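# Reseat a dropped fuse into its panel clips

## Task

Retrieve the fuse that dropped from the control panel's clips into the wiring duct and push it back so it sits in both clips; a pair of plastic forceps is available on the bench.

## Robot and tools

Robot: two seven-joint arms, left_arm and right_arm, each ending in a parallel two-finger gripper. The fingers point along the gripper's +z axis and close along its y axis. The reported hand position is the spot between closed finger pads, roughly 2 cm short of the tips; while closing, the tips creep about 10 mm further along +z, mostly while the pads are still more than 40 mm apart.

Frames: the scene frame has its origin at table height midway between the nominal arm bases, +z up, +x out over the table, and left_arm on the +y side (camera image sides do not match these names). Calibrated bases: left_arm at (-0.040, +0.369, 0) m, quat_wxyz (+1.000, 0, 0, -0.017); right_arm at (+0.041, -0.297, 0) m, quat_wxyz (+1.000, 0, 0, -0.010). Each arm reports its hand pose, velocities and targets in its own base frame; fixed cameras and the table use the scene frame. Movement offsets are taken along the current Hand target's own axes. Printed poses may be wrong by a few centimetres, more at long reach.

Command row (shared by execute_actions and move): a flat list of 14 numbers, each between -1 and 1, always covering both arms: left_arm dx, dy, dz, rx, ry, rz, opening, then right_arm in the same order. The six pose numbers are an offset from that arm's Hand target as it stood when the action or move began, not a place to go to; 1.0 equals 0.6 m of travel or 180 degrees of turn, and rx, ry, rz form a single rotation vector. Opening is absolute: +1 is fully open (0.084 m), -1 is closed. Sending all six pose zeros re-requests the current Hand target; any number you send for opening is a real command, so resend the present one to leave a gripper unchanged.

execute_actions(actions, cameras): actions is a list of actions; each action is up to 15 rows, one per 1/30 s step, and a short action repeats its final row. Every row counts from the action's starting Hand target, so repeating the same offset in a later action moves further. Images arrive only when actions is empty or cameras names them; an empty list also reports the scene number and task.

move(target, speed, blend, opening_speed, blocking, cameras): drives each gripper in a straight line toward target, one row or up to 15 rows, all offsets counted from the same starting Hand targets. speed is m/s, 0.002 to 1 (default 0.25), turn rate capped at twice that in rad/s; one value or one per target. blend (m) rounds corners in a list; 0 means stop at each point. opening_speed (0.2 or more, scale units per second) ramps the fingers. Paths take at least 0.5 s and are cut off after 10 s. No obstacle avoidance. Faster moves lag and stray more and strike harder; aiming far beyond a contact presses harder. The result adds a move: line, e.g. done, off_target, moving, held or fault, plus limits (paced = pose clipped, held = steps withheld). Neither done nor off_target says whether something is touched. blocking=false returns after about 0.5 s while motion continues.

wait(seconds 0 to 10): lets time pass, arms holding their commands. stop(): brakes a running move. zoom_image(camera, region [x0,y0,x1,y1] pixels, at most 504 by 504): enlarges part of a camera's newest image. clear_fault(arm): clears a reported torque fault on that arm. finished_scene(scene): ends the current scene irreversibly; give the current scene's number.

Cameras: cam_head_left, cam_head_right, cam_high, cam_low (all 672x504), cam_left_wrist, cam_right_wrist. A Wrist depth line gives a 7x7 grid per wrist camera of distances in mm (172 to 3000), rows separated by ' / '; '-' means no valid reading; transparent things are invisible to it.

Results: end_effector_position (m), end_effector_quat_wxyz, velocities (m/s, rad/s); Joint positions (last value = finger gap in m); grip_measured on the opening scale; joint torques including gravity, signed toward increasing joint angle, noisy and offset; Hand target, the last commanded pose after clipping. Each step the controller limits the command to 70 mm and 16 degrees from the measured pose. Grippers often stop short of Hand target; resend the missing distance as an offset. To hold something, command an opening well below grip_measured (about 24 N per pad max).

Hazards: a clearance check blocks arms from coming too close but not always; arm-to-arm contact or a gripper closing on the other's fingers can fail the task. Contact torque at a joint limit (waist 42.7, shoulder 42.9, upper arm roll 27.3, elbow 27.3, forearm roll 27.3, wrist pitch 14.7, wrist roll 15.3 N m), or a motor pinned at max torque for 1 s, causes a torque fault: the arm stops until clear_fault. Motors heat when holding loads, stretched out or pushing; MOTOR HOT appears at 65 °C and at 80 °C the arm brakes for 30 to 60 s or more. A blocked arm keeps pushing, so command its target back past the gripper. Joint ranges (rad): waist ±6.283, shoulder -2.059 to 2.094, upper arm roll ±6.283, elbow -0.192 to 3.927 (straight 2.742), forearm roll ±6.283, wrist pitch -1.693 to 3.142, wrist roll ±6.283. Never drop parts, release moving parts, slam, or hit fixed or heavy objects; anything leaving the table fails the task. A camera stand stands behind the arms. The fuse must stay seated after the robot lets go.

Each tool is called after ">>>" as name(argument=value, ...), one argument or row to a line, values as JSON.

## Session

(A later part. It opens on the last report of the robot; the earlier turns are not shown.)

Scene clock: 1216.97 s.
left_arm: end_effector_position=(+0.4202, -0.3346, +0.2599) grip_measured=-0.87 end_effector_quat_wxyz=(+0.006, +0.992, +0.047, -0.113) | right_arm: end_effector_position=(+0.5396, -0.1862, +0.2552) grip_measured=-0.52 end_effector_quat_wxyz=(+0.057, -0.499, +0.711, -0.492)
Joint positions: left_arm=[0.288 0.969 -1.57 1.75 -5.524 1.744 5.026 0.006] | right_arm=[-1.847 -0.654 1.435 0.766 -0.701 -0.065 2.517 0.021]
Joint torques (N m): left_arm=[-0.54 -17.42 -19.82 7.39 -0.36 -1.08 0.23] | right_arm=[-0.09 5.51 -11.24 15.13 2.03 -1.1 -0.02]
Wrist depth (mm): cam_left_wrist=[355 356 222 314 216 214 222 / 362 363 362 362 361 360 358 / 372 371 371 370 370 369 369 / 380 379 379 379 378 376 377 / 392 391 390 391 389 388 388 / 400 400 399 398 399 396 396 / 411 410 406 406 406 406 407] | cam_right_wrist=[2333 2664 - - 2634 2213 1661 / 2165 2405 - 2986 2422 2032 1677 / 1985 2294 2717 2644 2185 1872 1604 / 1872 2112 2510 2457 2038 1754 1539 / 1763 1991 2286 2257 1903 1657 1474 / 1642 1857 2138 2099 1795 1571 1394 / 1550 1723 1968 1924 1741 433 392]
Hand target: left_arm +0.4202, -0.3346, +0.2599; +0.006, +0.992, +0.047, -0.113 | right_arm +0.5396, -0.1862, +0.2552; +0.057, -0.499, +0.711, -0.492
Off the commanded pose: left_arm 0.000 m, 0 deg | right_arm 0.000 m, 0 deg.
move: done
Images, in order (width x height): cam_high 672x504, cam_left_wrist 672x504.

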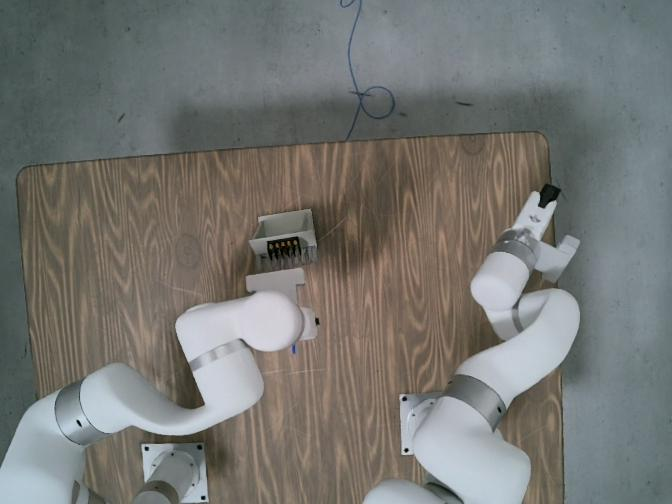

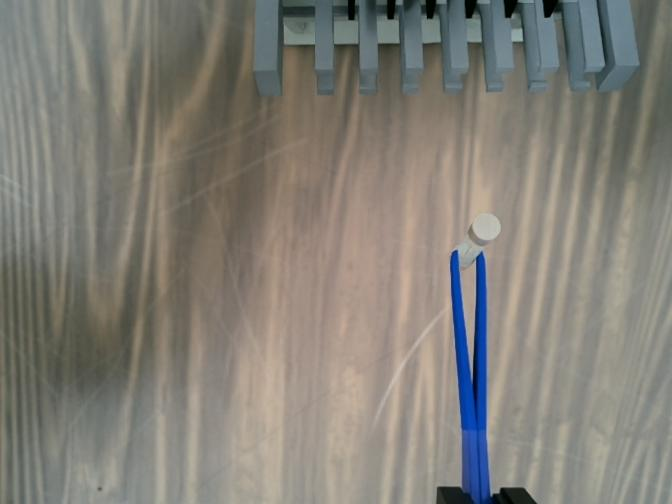

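>>> move(
  target=[
    [0.0805,0.0067,0.027,0,0,0,-0.87,0,0,0,0,0,0,-0.5],
  ],
  speed=0.1,
  cameras=["cam_high","cam_left_wrist"],
)

>>> zoom_image(
  camera="cam_left_wrist",
  region=[250, 0, 600, 300],
)

Scene clock: 1224.93 s.
left_arm: end_effector_position=(+0.4638, -0.3346, +0.2333) grip_measured=-0.87 end_effector_quat_wxyz=(+0.006, +0.992, +0.047, -0.113) | right_arm: end_effector_position=(+0.5396, -0.1862, +0.2552) grip_measured=-0.52 end_effector_quat_wxyz=(+0.057, -0.499, +0.711, -0.492)
Joint positions: left_arm=[0.192 1.03 -1.477 1.901 -5.464 1.754 5.112 0.006] | right_arm=[-1.847 -0.654 1.435 0.766 -0.701 -0.065 2.517 0.021]
Joint torques (N m): left_arm=[-0.77 -18.95 -19.34 6.8 -0.23 -1.07 0.1] | right_arm=[0.1 5.67 -11.05 15.04 2.09 -1.02 0.02]
Wrist depth (mm): cam_left_wrist=[330 - 175 - - - 186 / 336 336 204 - 184 182 207 / 345 345 203 197 197 198 338 / 352 352 351 351 351 350 350 / 363 361 361 359 360 360 359 / 371 371 369 368 369 368 367 / 381 381 378 378 376 376 378] | cam_right_wrist=[2317 2696 - - 2675 2235 1665 / 2165 2431 2986 - 2431 2002 1681 / 1974 2264 2675 2685 2199 1852 1615 / 1862 2151 2492 2431 2032 1758 1536 / 1754 2008 2302 2249 1903 1657 1458 / 1649 1852 2125 2093 1804 1564 1391 / 1553 1741 1968 1940 1728 433 392]
Hand target: left_arm +0.4638, -0.3346, +0.2333; +0.006, +0.992, +0.047, -0.113 | right_arm +0.5396, -0.1862, +0.2552; +0.057, -0.499, +0.711, -0.492
Off the commanded pose: left_arm 0.000 m, 0 deg | right_arm 0.000 m, 0 deg.
move: done
Images, in order (width x height): cam_high 672x504, cam_left_wrist 672x504.

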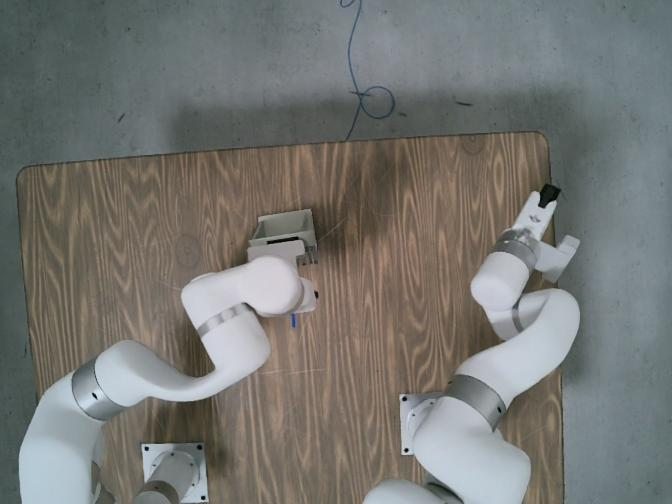

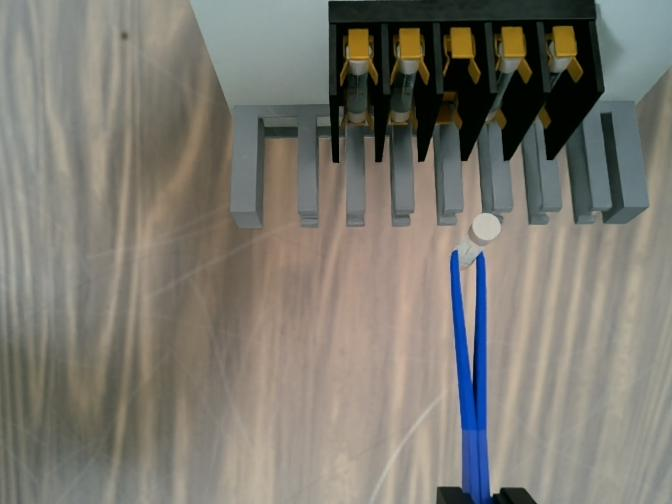

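Scaled by 1.440 from the camera's 672x504 image, which has a finer 960x720 frame.

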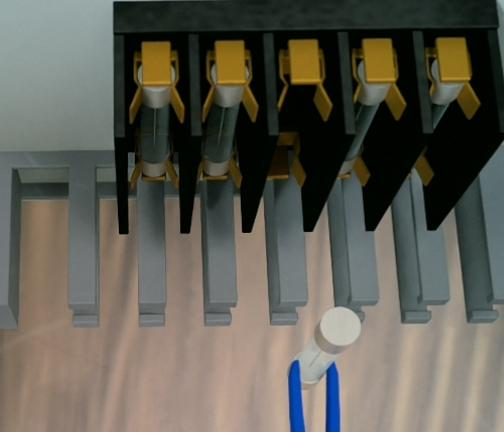

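>>> move(
  target=[
    [0.0394,-0.0048,0.014,0,0,0,-0.87,0,0,0,0,0,0,-0.5],
  ],
  speed=0.06,
  cameras=["cam_left_wrist"],
)

>>> zoom_image(
  camera="cam_left_wrist",
  region=[320, 60, 620, 300],
)

Scene clock: 1260.77 s.
left_arm: end_effector_position=(+0.4846, -0.3297, +0.2198) grip_measured=-0.87 end_effector_quat_wxyz=(+0.006, +0.992, +0.047, -0.113) | right_arm: end_effector_position=(+0.5396, -0.1862, +0.2552) grip_measured=-0.52 end_effector_quat_wxyz=(+0.057, -0.499, +0.711, -0.492)
Joint positions: left_arm=[0.158 1.06 -1.441 1.971 -5.437 1.758 5.159 0.006] | right_arm=[-1.847 -0.654 1.435 0.766 -0.701 -0.065 2.517 0.021]
Joint torques (N m): left_arm=[-0.9 -20 -18.66 6.63 -0.33 -1.07 0.27] | right_arm=[-0.05 5.76 -10.96 15.05 1.94 -1.11 0.03]
Wrist depth (mm): cam_left_wrist=[315 313 234 308 309 307 210 / 326 - - - - - - / 332 332 193 - - - 195 / 339 339 191 190 - 189 193 / 349 348 348 345 346 346 345 / 357 356 356 355 354 353 353 / 368 366 363 363 361 361 363] | cam_right_wrist=[2372 2696 - - 2654 2257 1669 / 2158 2414 - - 2448 2032 1673 / 2008 2271 2675 2664 2206 1838 1619 / 1862 2119 2501 2457 2044 1749 1539 / 1749 2002 2302 2279 1919 1657 1455 / 1649 1862 2125 2099 1799 1574 1394 / 1533 1728 1968 1908 1736 432 393]
Hand target: left_arm +0.4846, -0.3297, +0.2198; +0.006, +0.992, +0.047, -0.113 | right_arm +0.5396, -0.1862, +0.2552; +0.057, -0.499, +0.711, -0.492
Off the commanded pose: left_arm 0.000 m, 0 deg | right_arm 0.000 m, 0 deg.
move: done
Images, in order (width x height): cam_left_wrist 672x504.

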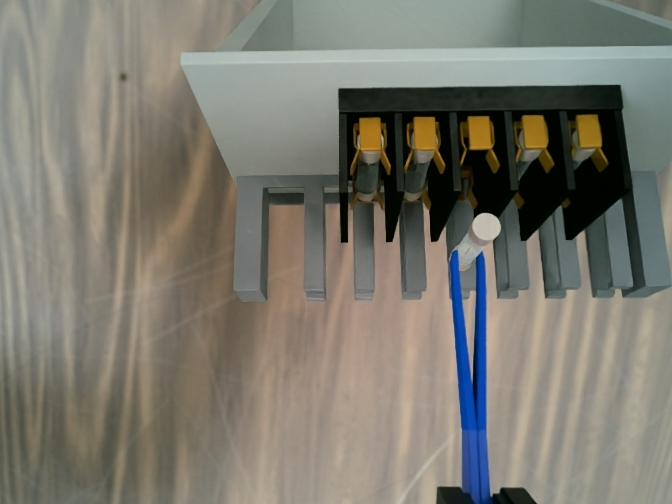

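Scaled by 1.680 from the camera's 672x504 image, which has a finer 960x720 frame.

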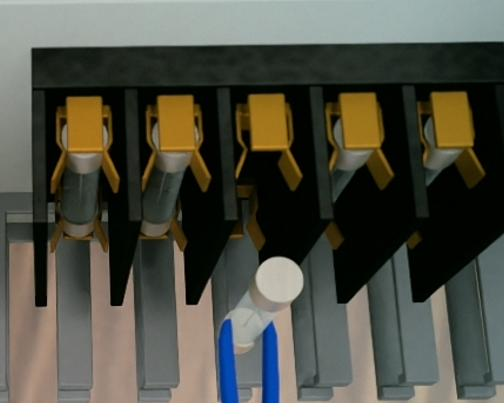

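>>> move(
  target=[
    [0,0,0,0,0,0,-0.87,-0.1918,0.077,-0.2518,0.3049,-0.1452,-0.233,-0.5],
    [0,0,0,0,0,0,-0.87,-0.4517,0.2697,-0.3673,0.6097,-0.2904,-0.466,-0.5],
  ],
  speed=0.25,
  blend=0.03,
  cameras=["cam_right_wrist","cam_high"],
)

Scene clock: 1333.13 s.
left_arm: end_effector_position=(+0.4846, -0.3297, +0.2198) grip_measured=-0.87 end_effector_quat_wxyz=(+0.006, +0.992, +0.047, -0.113) | right_arm: end_effector_position=(+0.4421, +0.1658, +0.1336) grip_measured=-0.52 end_effector_quat_wxyz=(-0.345, +0.653, +0.445, +0.506)
Joint positions: left_arm=[0.158 1.06 -1.441 1.971 -5.437 1.758 5.159 0.006] | right_arm=[-2.854 -0.838 2.622 0.92 -1.269 -1.637 0.255 0.021]
Joint torques (N m): left_arm=[-0.51 -20.1 -18.87 6.69 -0.24 -1.11 0.26] | right_arm=[0.33 17.33 -5.38 7.23 0.45 -2.47 0.14]
Wrist depth (mm): cam_left_wrist=[315 313 234 308 310 307 210 / 326 - - - - - - / 332 332 193 - - - 194 / 339 339 191 190 - 189 193 / 349 348 348 345 347 345 345 / 357 356 355 356 354 354 353 / 367 365 363 363 362 361 363] | cam_right_wrist=[2405 218 2782 2899 2986 2465 2093 / 219 2325 2828 2999 - 2483 2125 / 234 2056 2828 311 2935 2501 2087 / 2056 2172 304 259 258 2556 2172 / 688 - 269 258 247 2566 2172 / 537 505 473 228 250 511 2132 / 419 420 398 245 256 400 425]
Hand target: left_arm +0.4846, -0.3297, +0.2198; +0.006, +0.992, +0.047, -0.113 | right_arm +0.4421, +0.1658, +0.1336; -0.345, +0.653, +0.445, +0.506
Off the commanded pose: left_arm 0.000 m, 0 deg | right_arm 0.000 m, 0 deg.
move: done
Images, in order (width x height): cam_high 672x504, cam_right_wrist 672x504.

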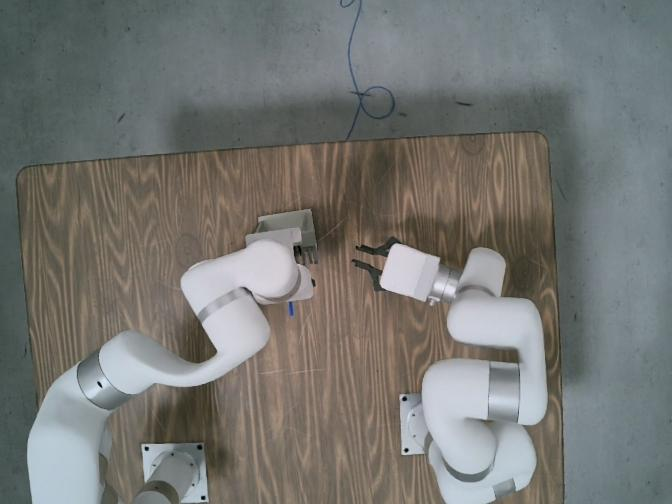

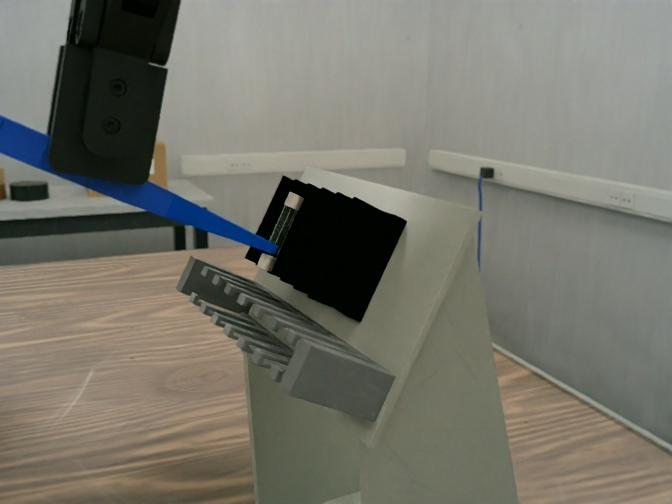

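>>> zoom_image(
  camera="cam_right_wrist",
  region=[200, 140, 440, 340],
)

Scaled by 2.100 from the camera's 672x504 image, which has a finer 960x720 frame.

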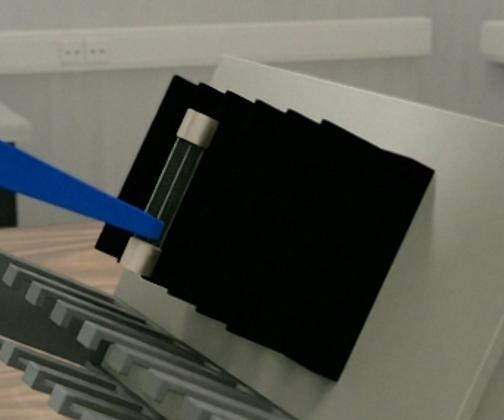

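>>> zoom_image(
  camera="cam_right_wrist",
  region=[240, 160, 370, 290],
)

>>> zoom_image(
  camera="cam_right_wrist",
  region=[240, 220, 420, 340],
)

Scaled by 3.877 from the camera's 672x504 image, which has a finer 960x720 frame.

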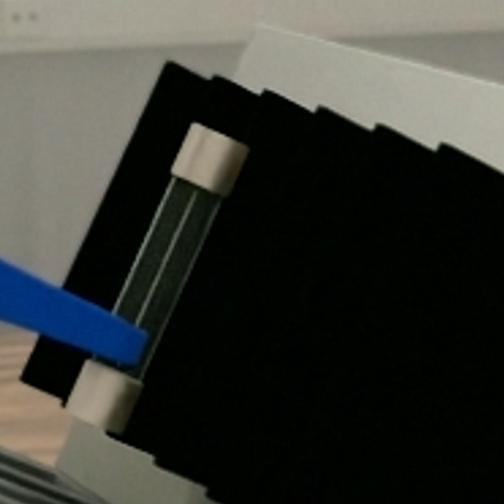

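Scaled by 2.800 from the camera's 672x504 image, which has a finer 960x720 frame.

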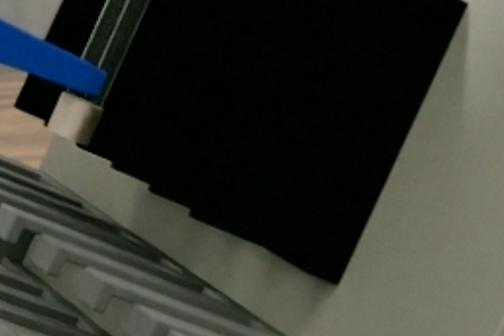

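>>> move(
  target=[
    [0.0013,-0.0012,-0.0048,0,0,0,-0.87,0,0,0,0,0,0,-0.5],
    [0.0142,-0.0012,-0.0013,0,0,0,-0.87,0,0,0,0,0,0,-0.5],
  ],
  speed=0.04,
  cameras=["cam_left_wrist","cam_right_wrist"],
)

>>> zoom_image(
  camera="cam_left_wrist",
  region=[320, 60, 620, 300],
)

>>> zoom_image(
  camera="cam_right_wrist",
  region=[240, 160, 370, 290],
)

Scene clock: 1433.70 s.
left_arm: end_effector_position=(+0.4930, -0.3282, +0.2186) grip_measured=-0.87 end_effector_quat_wxyz=(+0.006, +0.992, +0.047, -0.113) | right_arm: end_effector_position=(+0.4421, +0.1658, +0.1336) grip_measured=-0.52 end_effector_quat_wxyz=(-0.345, +0.653, +0.445, +0.506)
Joint positions: left_arm=[0.135 1.069 -1.427 2.016 -5.429 1.77 5.181 0.006] | right_arm=[-2.854 -0.839 2.622 0.92 -1.27 -1.637 0.255 0.021]
Joint torques (N m): left_arm=[-0.65 -20.36 -18.33 6.56 -0.35 -0.98 0.29] | right_arm=[0.39 17.15 -5.13 7.25 0.34 -2.49 0.27]
Wrist depth (mm): cam_left_wrist=[317 313 232 309 310 306 309 / 320 - - - - - - / 331 - 187 - - - 195 / 338 338 194 - - 190 194 / 347 347 347 346 344 344 344 / 355 355 353 354 353 351 351 / 366 365 363 361 361 360 362] | cam_right_wrist=[2457 219 2706 2886 - 2457 2093 / 225 234 2793 - - 2457 2099 / 229 249 2805 333 2923 2483 2087 / 2068 2158 304 259 257 2556 2165 / 688 - 269 257 247 2585 2192 / 540 506 475 228 250 509 2112 / 420 419 397 245 257 400 423]
Hand target: left_arm +0.4930, -0.3282, +0.2186; +0.006, +0.992, +0.047, -0.113 | right_arm +0.4421, +0.1658, +0.1336; -0.345, +0.653, +0.445, +0.506
Off the commanded pose: left_arm 0.000 m, 0 deg | right_arm 0.000 m, 0 deg.
move: done
Images, in order (width x height): cam_left_wrist 672x504, cam_right_wrist 672x504.

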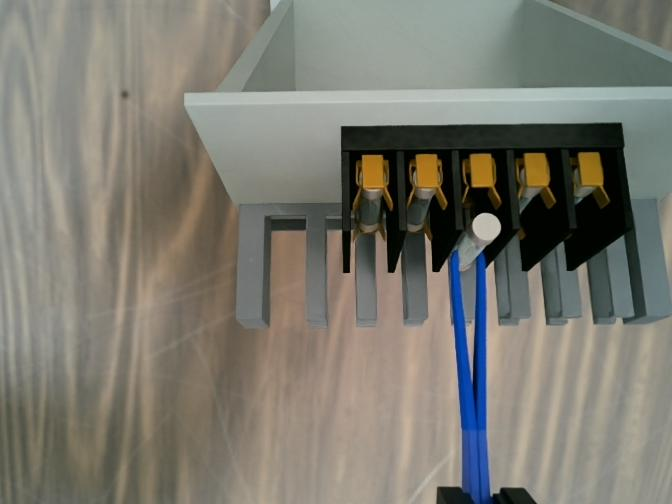

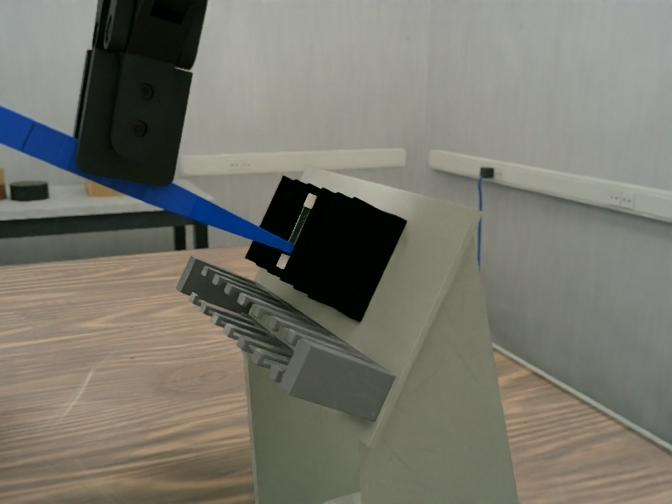

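Scaled by 1.680 from the camera's 672x504 image, which has a finer 960x720 frame.

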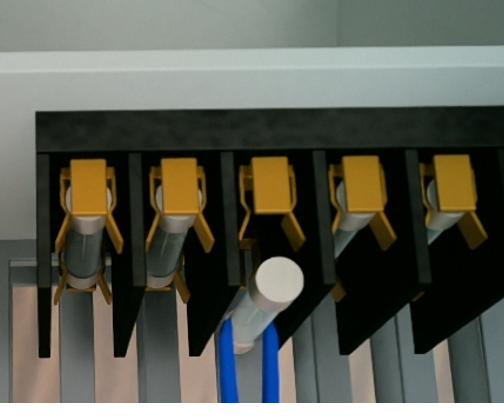

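Scaled by 3.877 from the camera's 672x504 image, which has a finer 960x720 frame.

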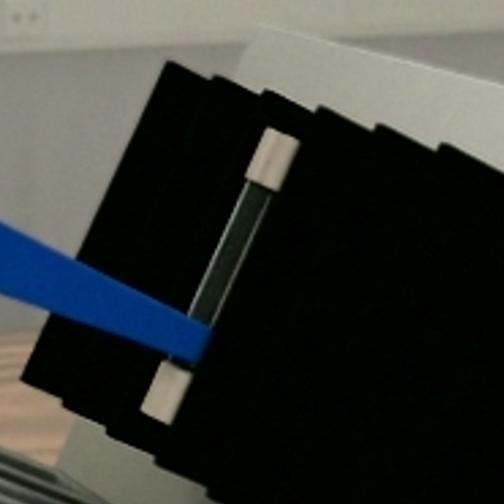

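>>> zoom_image(
  camera="cam_left_wrist",
  region=[430, 190, 530, 290],
)

Scaled by 5.040 from the camera's 672x504 image, which has a finer 960x720 frame.

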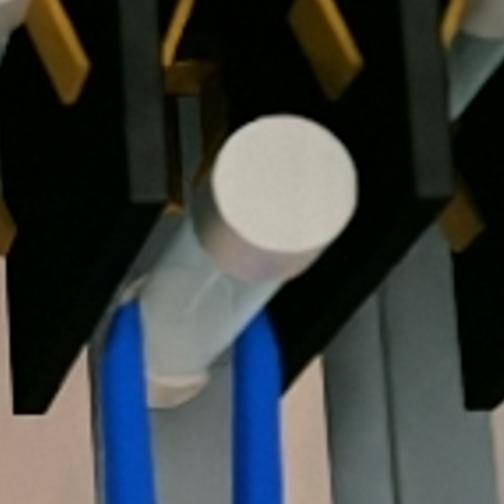

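>>> move(
  target=[
    [-0.0097,0,-0.0026,0,0,0,-0.87,0,0,0,0,0,0,-0.5],
    [-0.0097,-0.001,-0.0026,0.0134,0,0.0036,-0.87,0,0,0,0,0,0,-0.5],
    [0.0064,-0.001,0.0017,0.0134,0,0.0036,-0.87,0,0,0,0,0,0,-0.5],
  ],
  speed=0.04,
  cameras=["cam_left_wrist","cam_right_wrist"],
)

>>> zoom_image(
  camera="cam_left_wrist",
  region=[430, 170, 530, 290],
)

>>> zoom_image(
  camera="cam_right_wrist",
  region=[240, 160, 370, 290],
)

Scene clock: 1517.80 s.
left_arm: end_effector_position=(+0.4964, -0.3273, +0.2168) grip_measured=-0.87 end_effector_quat_wxyz=(-0.015, +0.993, +0.039, -0.114) | right_arm: end_effector_position=(+0.4421, +0.1658, +0.1336) grip_measured=-0.52 end_effector_quat_wxyz=(-0.345, +0.653, +0.445, +0.506)
Joint positions: left_arm=[0.075 1.072 -1.394 2.089 -5.411 1.82 5.214 0.006] | right_arm=[-2.854 -0.839 2.622 0.92 -1.27 -1.637 0.255 0.021]
Joint torques (N m): left_arm=[-0.44 -21.28 -17.26 6.66 -0.05 -1.04 0.3] | right_arm=[0.22 17.34 -5.17 7.3 0.4 -2.63 0.23]
Wrist depth (mm): cam_left_wrist=[320 318 313 308 307 303 303 / 327 - 181 314 312 311 195 / 336 - - - - - 192 / 343 342 196 - - - 191 / 352 351 344 207 344 340 198 / 363 359 356 353 351 348 345 / 373 368 365 361 360 356 354] | cam_right_wrist=[2465 219 2749 2886 2960 2439 2099 / 229 228 2851 - - 2492 2099 / - 250 2771 332 2935 2510 2080 / 2062 2172 293 259 257 2528 2172 / 689 - 269 257 247 2585 2199 / 539 504 473 228 250 509 2138 / 419 420 398 245 257 400 425]
Hand target: left_arm +0.4964, -0.3273, +0.2167; -0.015, +0.993, +0.039, -0.114 | right_arm +0.4421, +0.1658, +0.1336; -0.345, +0.653, +0.445, +0.506
Off the commanded pose: left_arm 0.000 m, 0 deg | right_arm 0.000 m, 0 deg.
move: done
Images, in order (width x height): cam_left_wrist 672x504, cam_right_wrist 672x504.

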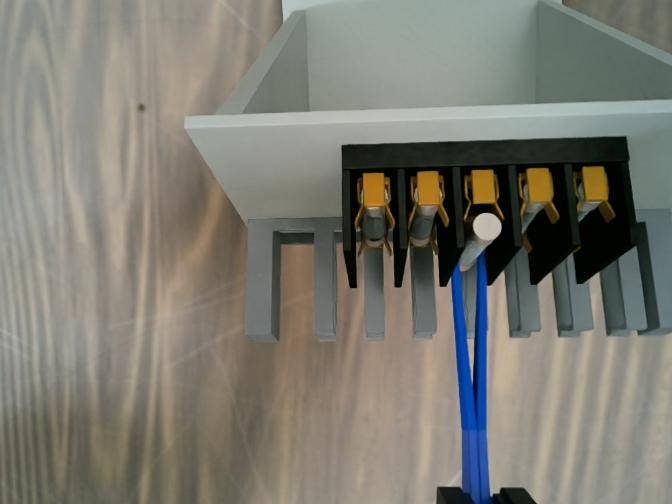

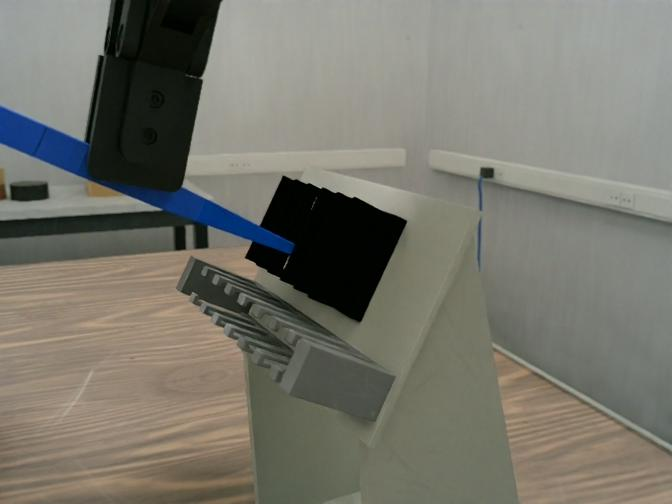

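Scaled by 4.200 from the camera's 672x504 image, which has a finer 960x720 frame.

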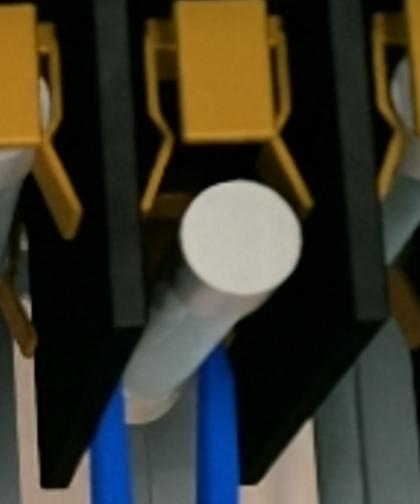

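Scaled by 3.877 from the camera's 672x504 image, which has a finer 960x720 frame.

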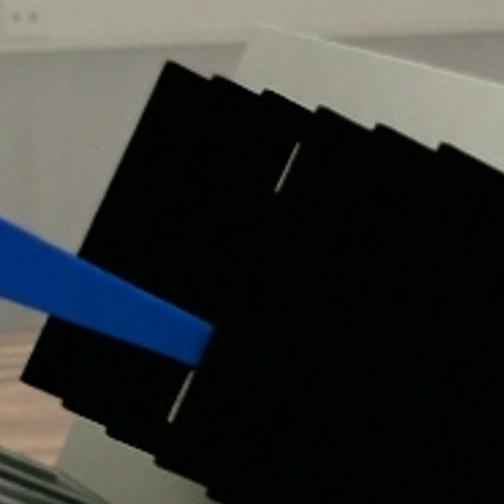

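>>> move(
  target=[
    [0,0,0,0,0,0,-0.92,0,0,0,0,0,0,-0.5],
    [0.0064,0,0.0017,0,0,0,-0.92,0,0,0,0,0,0,-0.5],
  ],
  speed=0.03,
  cameras=["cam_left_wrist","cam_right_wrist"],
)

>>> zoom_image(
  camera="cam_left_wrist",
  region=[430, 170, 530, 290],
)

>>> zoom_image(
  camera="cam_right_wrist",
  region=[240, 160, 370, 290],
)

Scene clock: 1550.83 s.
left_arm: end_effector_position=(+0.4999, -0.3270, +0.2149) grip_measured=-0.88 end_effector_quat_wxyz=(-0.015, +0.993, +0.039, -0.114) | right_arm: end_effector_position=(+0.4421, +0.1658, +0.1336) grip_measured=-0.52 end_effector_quat_wxyz=(-0.345, +0.653, +0.445, +0.506)
Joint positions: left_arm=[0.065 1.078 -1.387 2.107 -5.406 1.823 5.223 0.005] | right_arm=[-2.854 -0.839 2.622 0.92 -1.27 -1.637 0.255 0.021]
Joint torques (N m): left_arm=[-0.31 -21.79 -16.83 6.56 0.03 -0.95 0.22] | right_arm=[0.02 17.28 -5.27 7.16 0.42 -2.61 0.2]
Wrist depth (mm): cam_left_wrist=[318 316 312 307 305 302 303 / 325 - 215 313 312 308 195 / 336 - - - - - - / 341 340 196 - - - 190 / 350 349 342 206 343 339 186 / 360 357 354 351 349 345 342 / 370 366 363 358 357 355 351] | cam_right_wrist=[2510 215 2717 2911 2973 2431 2099 / 229 230 2760 2973 - 2474 2106 / 234 245 2760 333 2923 2519 2068 / 2056 2158 292 259 258 2547 2178 / 687 - 269 257 247 2575 2192 / 540 506 473 228 250 511 2119 / 419 420 399 245 257 400 424]
Hand target: left_arm +0.4999, -0.3270, +0.2149; -0.015, +0.993, +0.039, -0.114 | right_arm +0.4421, +0.1658, +0.1336; -0.345, +0.653, +0.445, +0.506
Off the commanded pose: left_arm 0.000 m, 0 deg | right_arm 0.000 m, 0 deg.
move: done
Images, in order (width x height): cam_left_wrist 672x504, cam_right_wrist 672x504.

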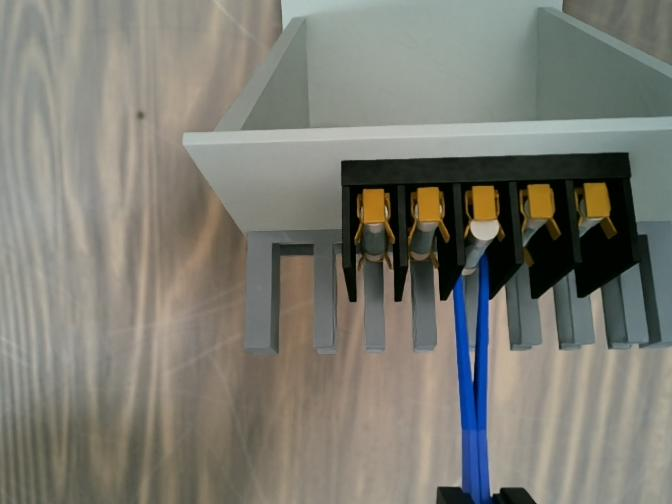

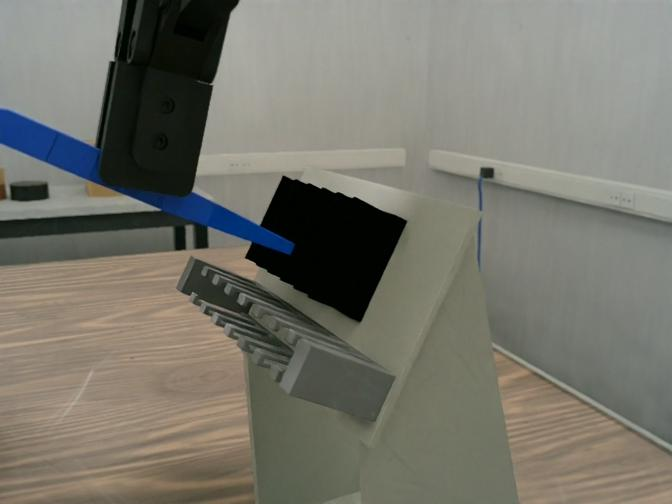

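Scaled by 4.200 from the camera's 672x504 image, which has a finer 960x720 frame.

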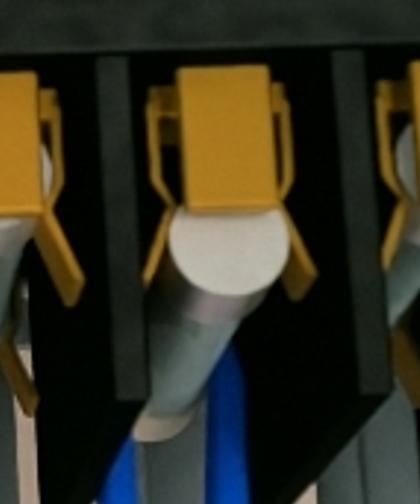

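Scaled by 3.877 from the camera's 672x504 image, which has a finer 960x720 frame.

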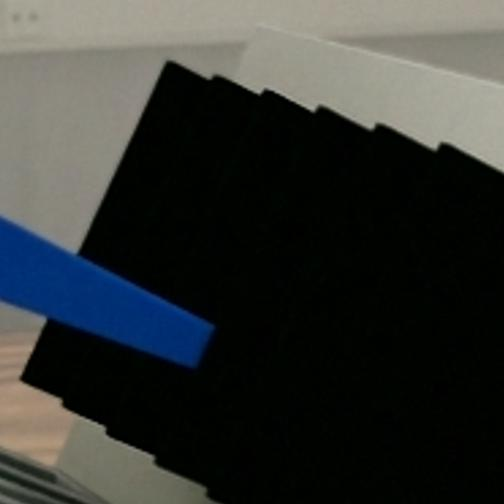

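>>> move(
  target=[0.0032,0,0.0009,0,0,0,-0.94,0,0,0,0,0,0,-0.5],
  speed=0.02,
  cameras=["cam_left_wrist"],
)

>>> zoom_image(
  camera="cam_left_wrist",
  region=[430, 170, 530, 290],
)

Scene clock: 1561.17 s.
left_arm: end_effector_position=(+0.5016, -0.3268, +0.2139) grip_measured=-0.88 end_effector_quat_wxyz=(-0.015, +0.993, +0.039, -0.114) | right_arm: end_effector_position=(+0.4421, +0.1658, +0.1336) grip_measured=-0.52 end_effector_quat_wxyz=(-0.345, +0.653, +0.445, +0.506)
Joint positions: left_arm=[0.06 1.081 -1.384 2.117 -5.404 1.824 5.228 0.005] | right_arm=[-2.854 -0.839 2.622 0.92 -1.27 -1.637 0.255 0.021]
Joint torques (N m): left_arm=[-0.12 -21.74 -16.49 6.4 -0.08 -1.06 0.22] | right_arm=[0.48 17.48 -5.15 7.25 0.59 -2.63 0.16]
Wrist depth (mm): cam_left_wrist=[317 315 311 306 305 300 302 / 325 - 215 312 310 307 195 / 335 - - - - - - / 341 339 194 - - - 191 / 350 348 193 204 341 186 186 / 358 356 353 351 348 344 341 / 368 365 362 357 356 352 351] | cam_right_wrist=[2501 217 2685 2923 2986 2414 2106 / 229 230 2805 - - 2492 2112 / 235 245 2805 333 2899 2492 2074 / 2056 - 292 259 257 2575 2132 / 688 - 269 257 247 2595 2213 / 540 504 473 228 250 511 2112 / 419 419 398 245 257 400 425]
Hand target: left_arm +0.5017, -0.3268, +0.2139; -0.015, +0.993, +0.039, -0.114 | right_arm +0.4421, +0.1658, +0.1336; -0.345, +0.653, +0.445, +0.506
Off the commanded pose: left_arm 0.000 m, 0 deg | right_arm 0.000 m, 0 deg.
move: done
Images, in order (width x height): cam_left_wrist 672x504.

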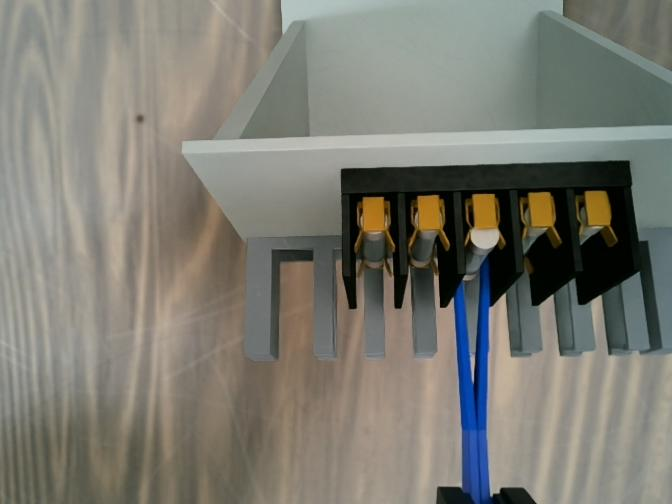

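Scaled by 4.200 from the camera's 672x504 image, which has a finer 960x720 frame.

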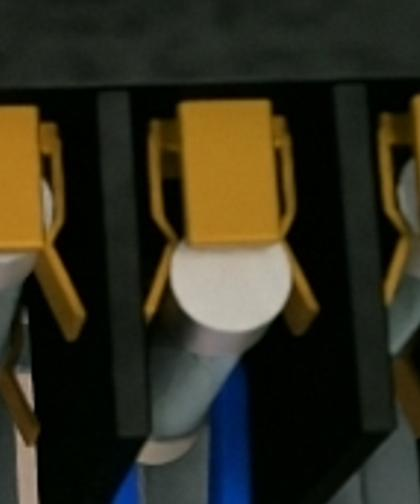

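>>> move(
  target=[
    [0,0,0,0,0,0,-1,0,0,0,0,0,0,-0.5],
    [0.0032,0,0.0009,0,0,0,-1,0,0,0,0,0,0,-0.5],
  ],
  speed=0.02,
  cameras=["cam_left_wrist","cam_right_wrist"],
)

>>> zoom_image(
  camera="cam_left_wrist",
  region=[430, 190, 530, 310],
)

Scene clock: 1572.30 s.
left_arm: end_effector_position=(+0.5034, -0.3266, +0.2130) grip_measured=-0.88 end_effector_quat_wxyz=(-0.015, +0.993, +0.039, -0.114) | right_arm: end_effector_position=(+0.4421, +0.1658, +0.1336) grip_measured=-0.52 end_effector_quat_wxyz=(-0.345, +0.653, +0.445, +0.506)
Joint positions: left_arm=[0.055 1.084 -1.381 2.126 -5.401 1.825 5.233 0.005] | right_arm=[-2.854 -0.839 2.622 0.92 -1.27 -1.637 0.255 0.021]
Joint torques (N m): left_arm=[0.08 -21.5 -16.6 6.7 0 -1.09 0.15] | right_arm=[-0.04 17.33 -5.14 7.28 0.43 -2.62 0.08]
Wrist depth (mm): cam_left_wrist=[317 315 311 304 304 300 301 / 323 320 192 312 311 307 195 / 334 - - - - - - / 340 338 186 - - - 189 / 349 348 193 204 - 184 184 / 358 355 352 349 347 344 341 / 367 364 360 357 355 351 349] | cam_right_wrist=[2510 - 2706 2911 2935 2448 2093 / 229 230 2782 - - 2483 2119 / 235 245 2782 333 2899 2519 2099 / 2074 - 293 259 257 2566 2165 / 687 - 269 258 247 2595 2172 / 539 504 474 228 250 511 2112 / 419 420 397 245 257 400 424]
Hand target: left_arm +0.5034, -0.3266, +0.2130; -0.015, +0.993, +0.039, -0.114 | right_arm +0.4421, +0.1658, +0.1336; -0.345, +0.653, +0.445, +0.506
Off the commanded pose: left_arm 0.000 m, 0 deg | right_arm 0.000 m, 0 deg.
move: done
Images, in order (width x height): cam_left_wrist 672x504, cam_right_wrist 672x504.

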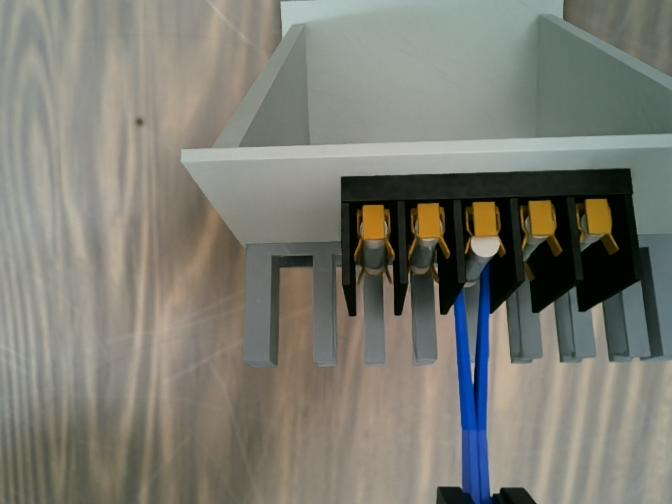

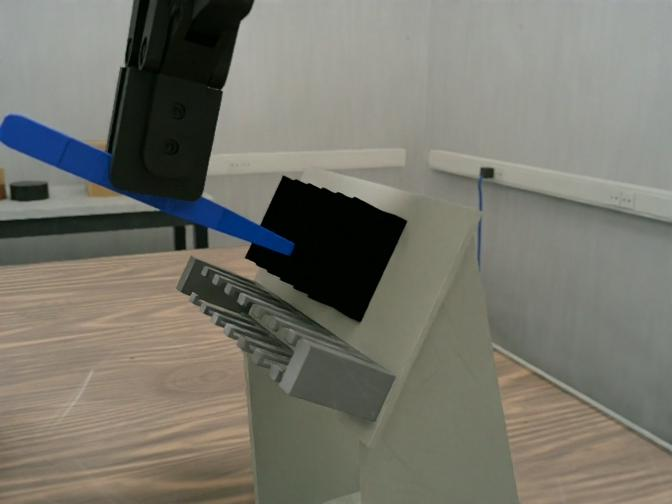

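Scaled by 4.200 from the camera's 672x504 image, which has a finer 960x720 frame.

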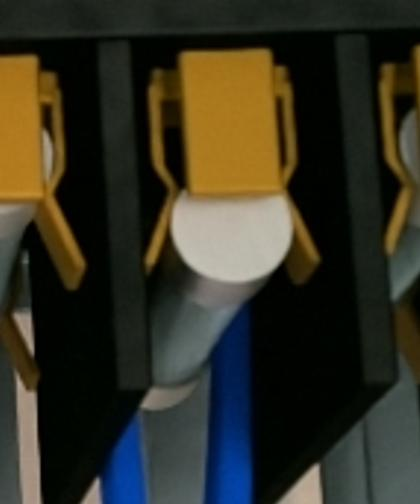

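>>> move(
  target=[
    [0,0,0,0,0,0,-0.83,0,0,0,0,0,0,-0.5],
  ],
  speed=0.02,
  opening_speed=0.3,
  cameras=["cam_left_wrist"],
)

>>> zoom_image(
  camera="cam_left_wrist",
  region=[430, 190, 530, 310],
)

Scene clock: 1614.67 s.
left_arm: end_effector_position=(+0.5034, -0.3266, +0.2130) grip_measured=-0.85 end_effector_quat_wxyz=(-0.015, +0.993, +0.039, -0.114) | right_arm: end_effector_position=(+0.4421, +0.1658, +0.1336) grip_measured=-0.52 end_effector_quat_wxyz=(-0.345, +0.653, +0.445, +0.506)
Joint positions: left_arm=[0.055 1.084 -1.381 2.126 -5.401 1.825 5.233 0.007] | right_arm=[-2.854 -0.839 2.622 0.92 -1.27 -1.637 0.255 0.021]
Joint torques (N m): left_arm=[-0.19 -21.83 -16.64 6.33 -0.21 -1 0.16] | right_arm=[0.32 17.55 -5.21 7.2 0.44 -2.74 0.16]
Wrist depth (mm): cam_left_wrist=[316 315 311 305 304 300 302 / 323 320 192 313 311 306 195 / 334 - - - - - - / 340 337 185 - - - 189 / 348 347 193 204 - 185 184 / 357 354 351 349 346 344 341 / 367 364 360 358 354 353 350] | cam_right_wrist=[2483 - 2727 2899 2960 2457 2080 / 230 229 2771 2973 - 2465 2112 / 235 245 2816 333 2935 2492 2099 / 2056 - 293 259 257 2547 2199 / 687 - 269 258 247 2575 2206 / 540 505 473 228 250 511 2125 / 419 419 398 245 257 401 424]
Hand target: left_arm +0.5034, -0.3266, +0.2130; -0.015, +0.993, +0.039, -0.114 | right_arm +0.4421, +0.1658, +0.1336; -0.345, +0.653, +0.445, +0.506
Off the commanded pose: left_arm 0.000 m, 0 deg | right_arm 0.000 m, 0 deg.
move: done
Images, in order (width x height): cam_left_wrist 672x504.

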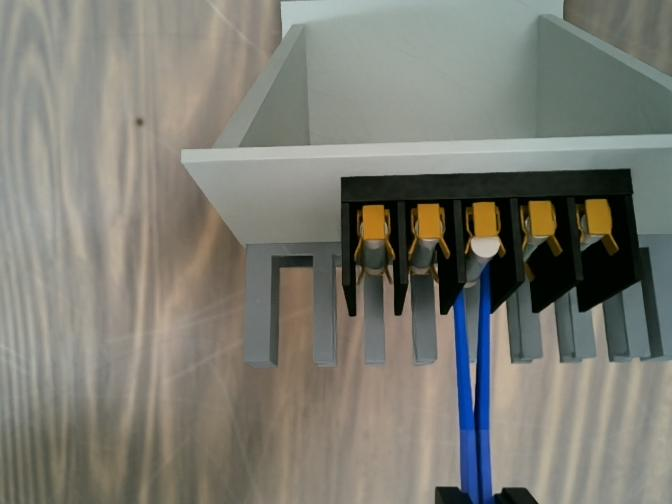

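Scaled by 4.200 from the camera's 672x504 image, which has a finer 960x720 frame.

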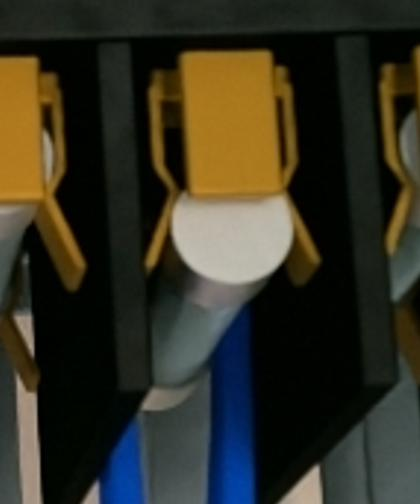

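>>> move(
  target=[
    [0,0,0,0,0,0,-0.79,0,0,0,0,0,0,-0.5],
    [-0.0097,0,-0.0026,0,0,0,-0.79,0,0,0,0,0,0,-0.5],
  ],
  speed=0.02,
  opening_speed=0.3,
  cameras=["cam_left_wrist"],
)

>>> zoom_image(
  camera="cam_left_wrist",
  region=[430, 170, 530, 290],
)

Scene clock: 1620.80 s.
left_arm: end_effector_position=(+0.4981, -0.3271, +0.2158) grip_measured=-0.81 end_effector_quat_wxyz=(-0.015, +0.993, +0.039, -0.114) | right_arm: end_effector_position=(+0.4421, +0.1658, +0.1336) grip_measured=-0.52 end_effector_quat_wxyz=(-0.345, +0.653, +0.445, +0.506)
Joint positions: left_arm=[0.071 1.075 -1.391 2.098 -5.409 1.821 5.218 0.008] | right_arm=[-2.854 -0.839 2.622 0.92 -1.27 -1.637 0.255 0.021]
Joint torques (N m): left_arm=[0.32 -22.25 -17.67 6.42 -0.57 -1.32 -0.07] | right_arm=[-0.08 17.68 -5.22 7.2 0.48 -2.62 0.12]
Wrist depth (mm): cam_left_wrist=[319 318 312 307 307 302 303 / 326 - 182 314 312 309 195 / 336 - - - - - 189 / 343 342 196 - - - 190 / 351 351 344 206 343 188 186 / 361 358 355 353 350 347 343 / 370 367 364 359 359 355 353] | cam_right_wrist=[2483 214 2675 2899 2948 2448 2087 / 2492 227 2828 2948 - 2474 2106 / 234 241 2793 333 2874 2510 2074 / 2056 - 292 259 258 2556 2178 / 689 - 269 258 247 2556 2206 / 538 505 474 228 250 511 2119 / 419 420 398 245 256 400 424]
Hand target: left_arm +0.4981, -0.3271, +0.2158; -0.015, +0.993, +0.039, -0.114 | right_arm +0.4421, +0.1658, +0.1336; -0.345, +0.653, +0.445, +0.506
Off the commanded pose: left_arm 0.000 m, 0 deg | right_arm 0.000 m, 0 deg.
move: done
Images, in order (width x height): cam_left_wrist 672x504.

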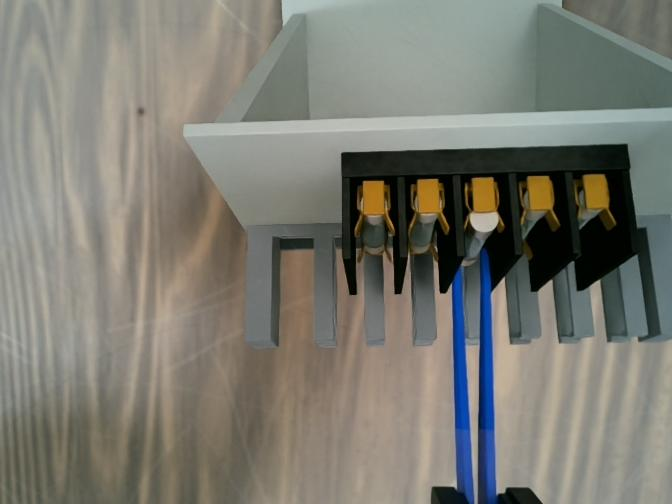

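Scaled by 4.200 from the camera's 672x504 image, which has a finer 960x720 frame.

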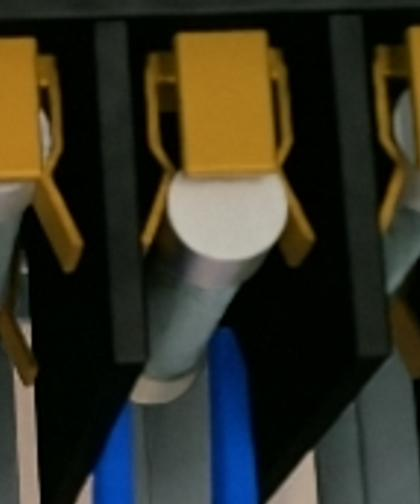

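>>> move(
  target=[
    [-0.0193,0,-0.0052,0,0,0,-0.79,0,0,0,0,0,0,-0.5],
    [-0.0193,0,-0.0052,0,0,0,-1,0,0,0,0,0,0,-0.5],
  ],
  speed=0.04,
  cameras=["cam_left_wrist","cam_right_wrist"],
)

>>> zoom_image(
  camera="cam_left_wrist",
  region=[420, 150, 540, 294],
)

>>> zoom_image(
  camera="cam_right_wrist",
  region=[180, 150, 370, 300],
)

Scene clock: 1627.63 s.
left_arm: end_effector_position=(+0.4876, -0.3281, +0.2215) grip_measured=-0.88 end_effector_quat_wxyz=(-0.015, +0.993, +0.039, -0.114) | right_arm: end_effector_position=(+0.4421, +0.1658, +0.1336) grip_measured=-0.52 end_effector_quat_wxyz=(-0.345, +0.653, +0.445, +0.506)
Joint positions: left_arm=[0.1 1.058 -1.411 2.045 -5.423 1.814 5.191 0.005] | right_arm=[-2.854 -0.839 2.622 0.92 -1.27 -1.637 0.255 0.021]
Joint torques (N m): left_arm=[0.52 -21.87 -18.39 6.26 -0.74 -1.28 -0.04] | right_arm=[-0.09 17.5 -5.28 7.21 0.35 -2.72 0.07]
Wrist depth (mm): cam_left_wrist=[325 321 216 312 311 307 220 / 335 - - - - - - / 341 339 188 - - - 194 / 348 347 214 211 340 - 190 / 357 355 353 350 348 344 341 / 367 364 363 357 355 352 350 / 376 373 370 366 364 361 359] | cam_right_wrist=[2414 220 2749 2886 2973 2457 2074 / 224 235 2828 2986 - 2474 2119 / - 2068 2793 333 2911 2492 2087 / 2068 - 293 259 258 2556 2178 / 688 - 269 257 247 2556 2199 / 539 505 473 228 250 510 2158 / 419 420 398 245 257 401 424]
Hand target: left_arm +0.4876, -0.3281, +0.2215; -0.015, +0.993, +0.039, -0.114 | right_arm +0.4421, +0.1658, +0.1336; -0.345, +0.653, +0.445, +0.506
Off the commanded pose: left_arm 0.000 m, 0 deg | right_arm 0.000 m, 0 deg.
move: done
Images, in order (width x height): cam_left_wrist 672x504, cam_right_wrist 672x504.

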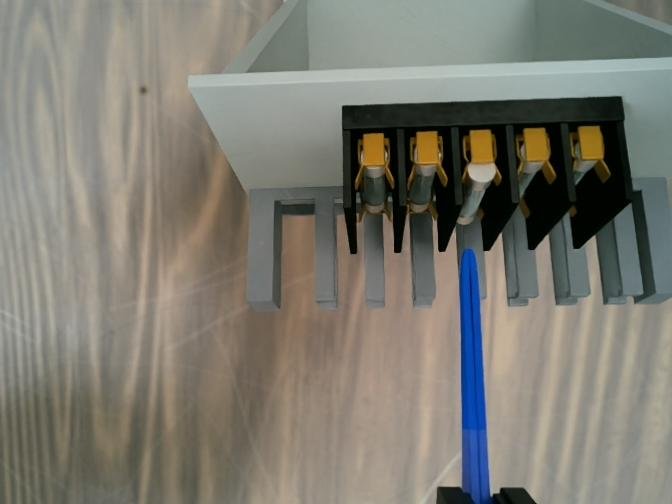

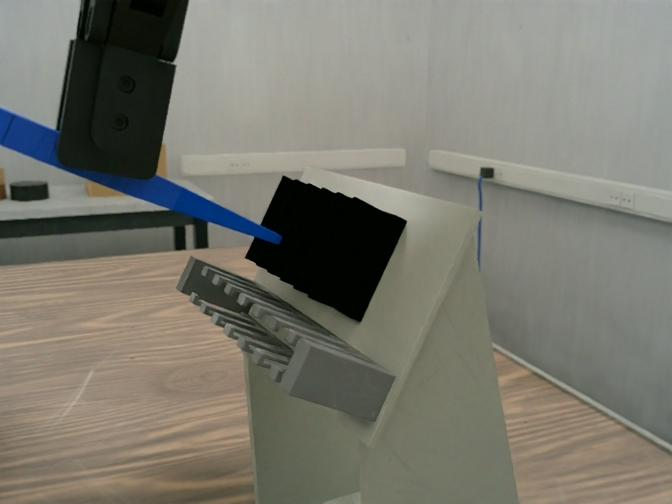

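Scaled by 3.500 from the camera's 672x504 image, which has a finer 960x720 frame.

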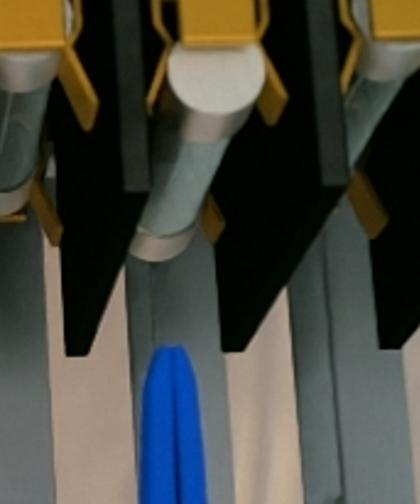

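Scaled by 2.653 from the camera's 672x504 image, which has a finer 960x720 frame.

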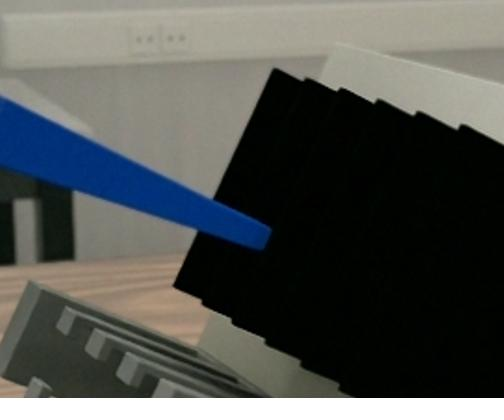

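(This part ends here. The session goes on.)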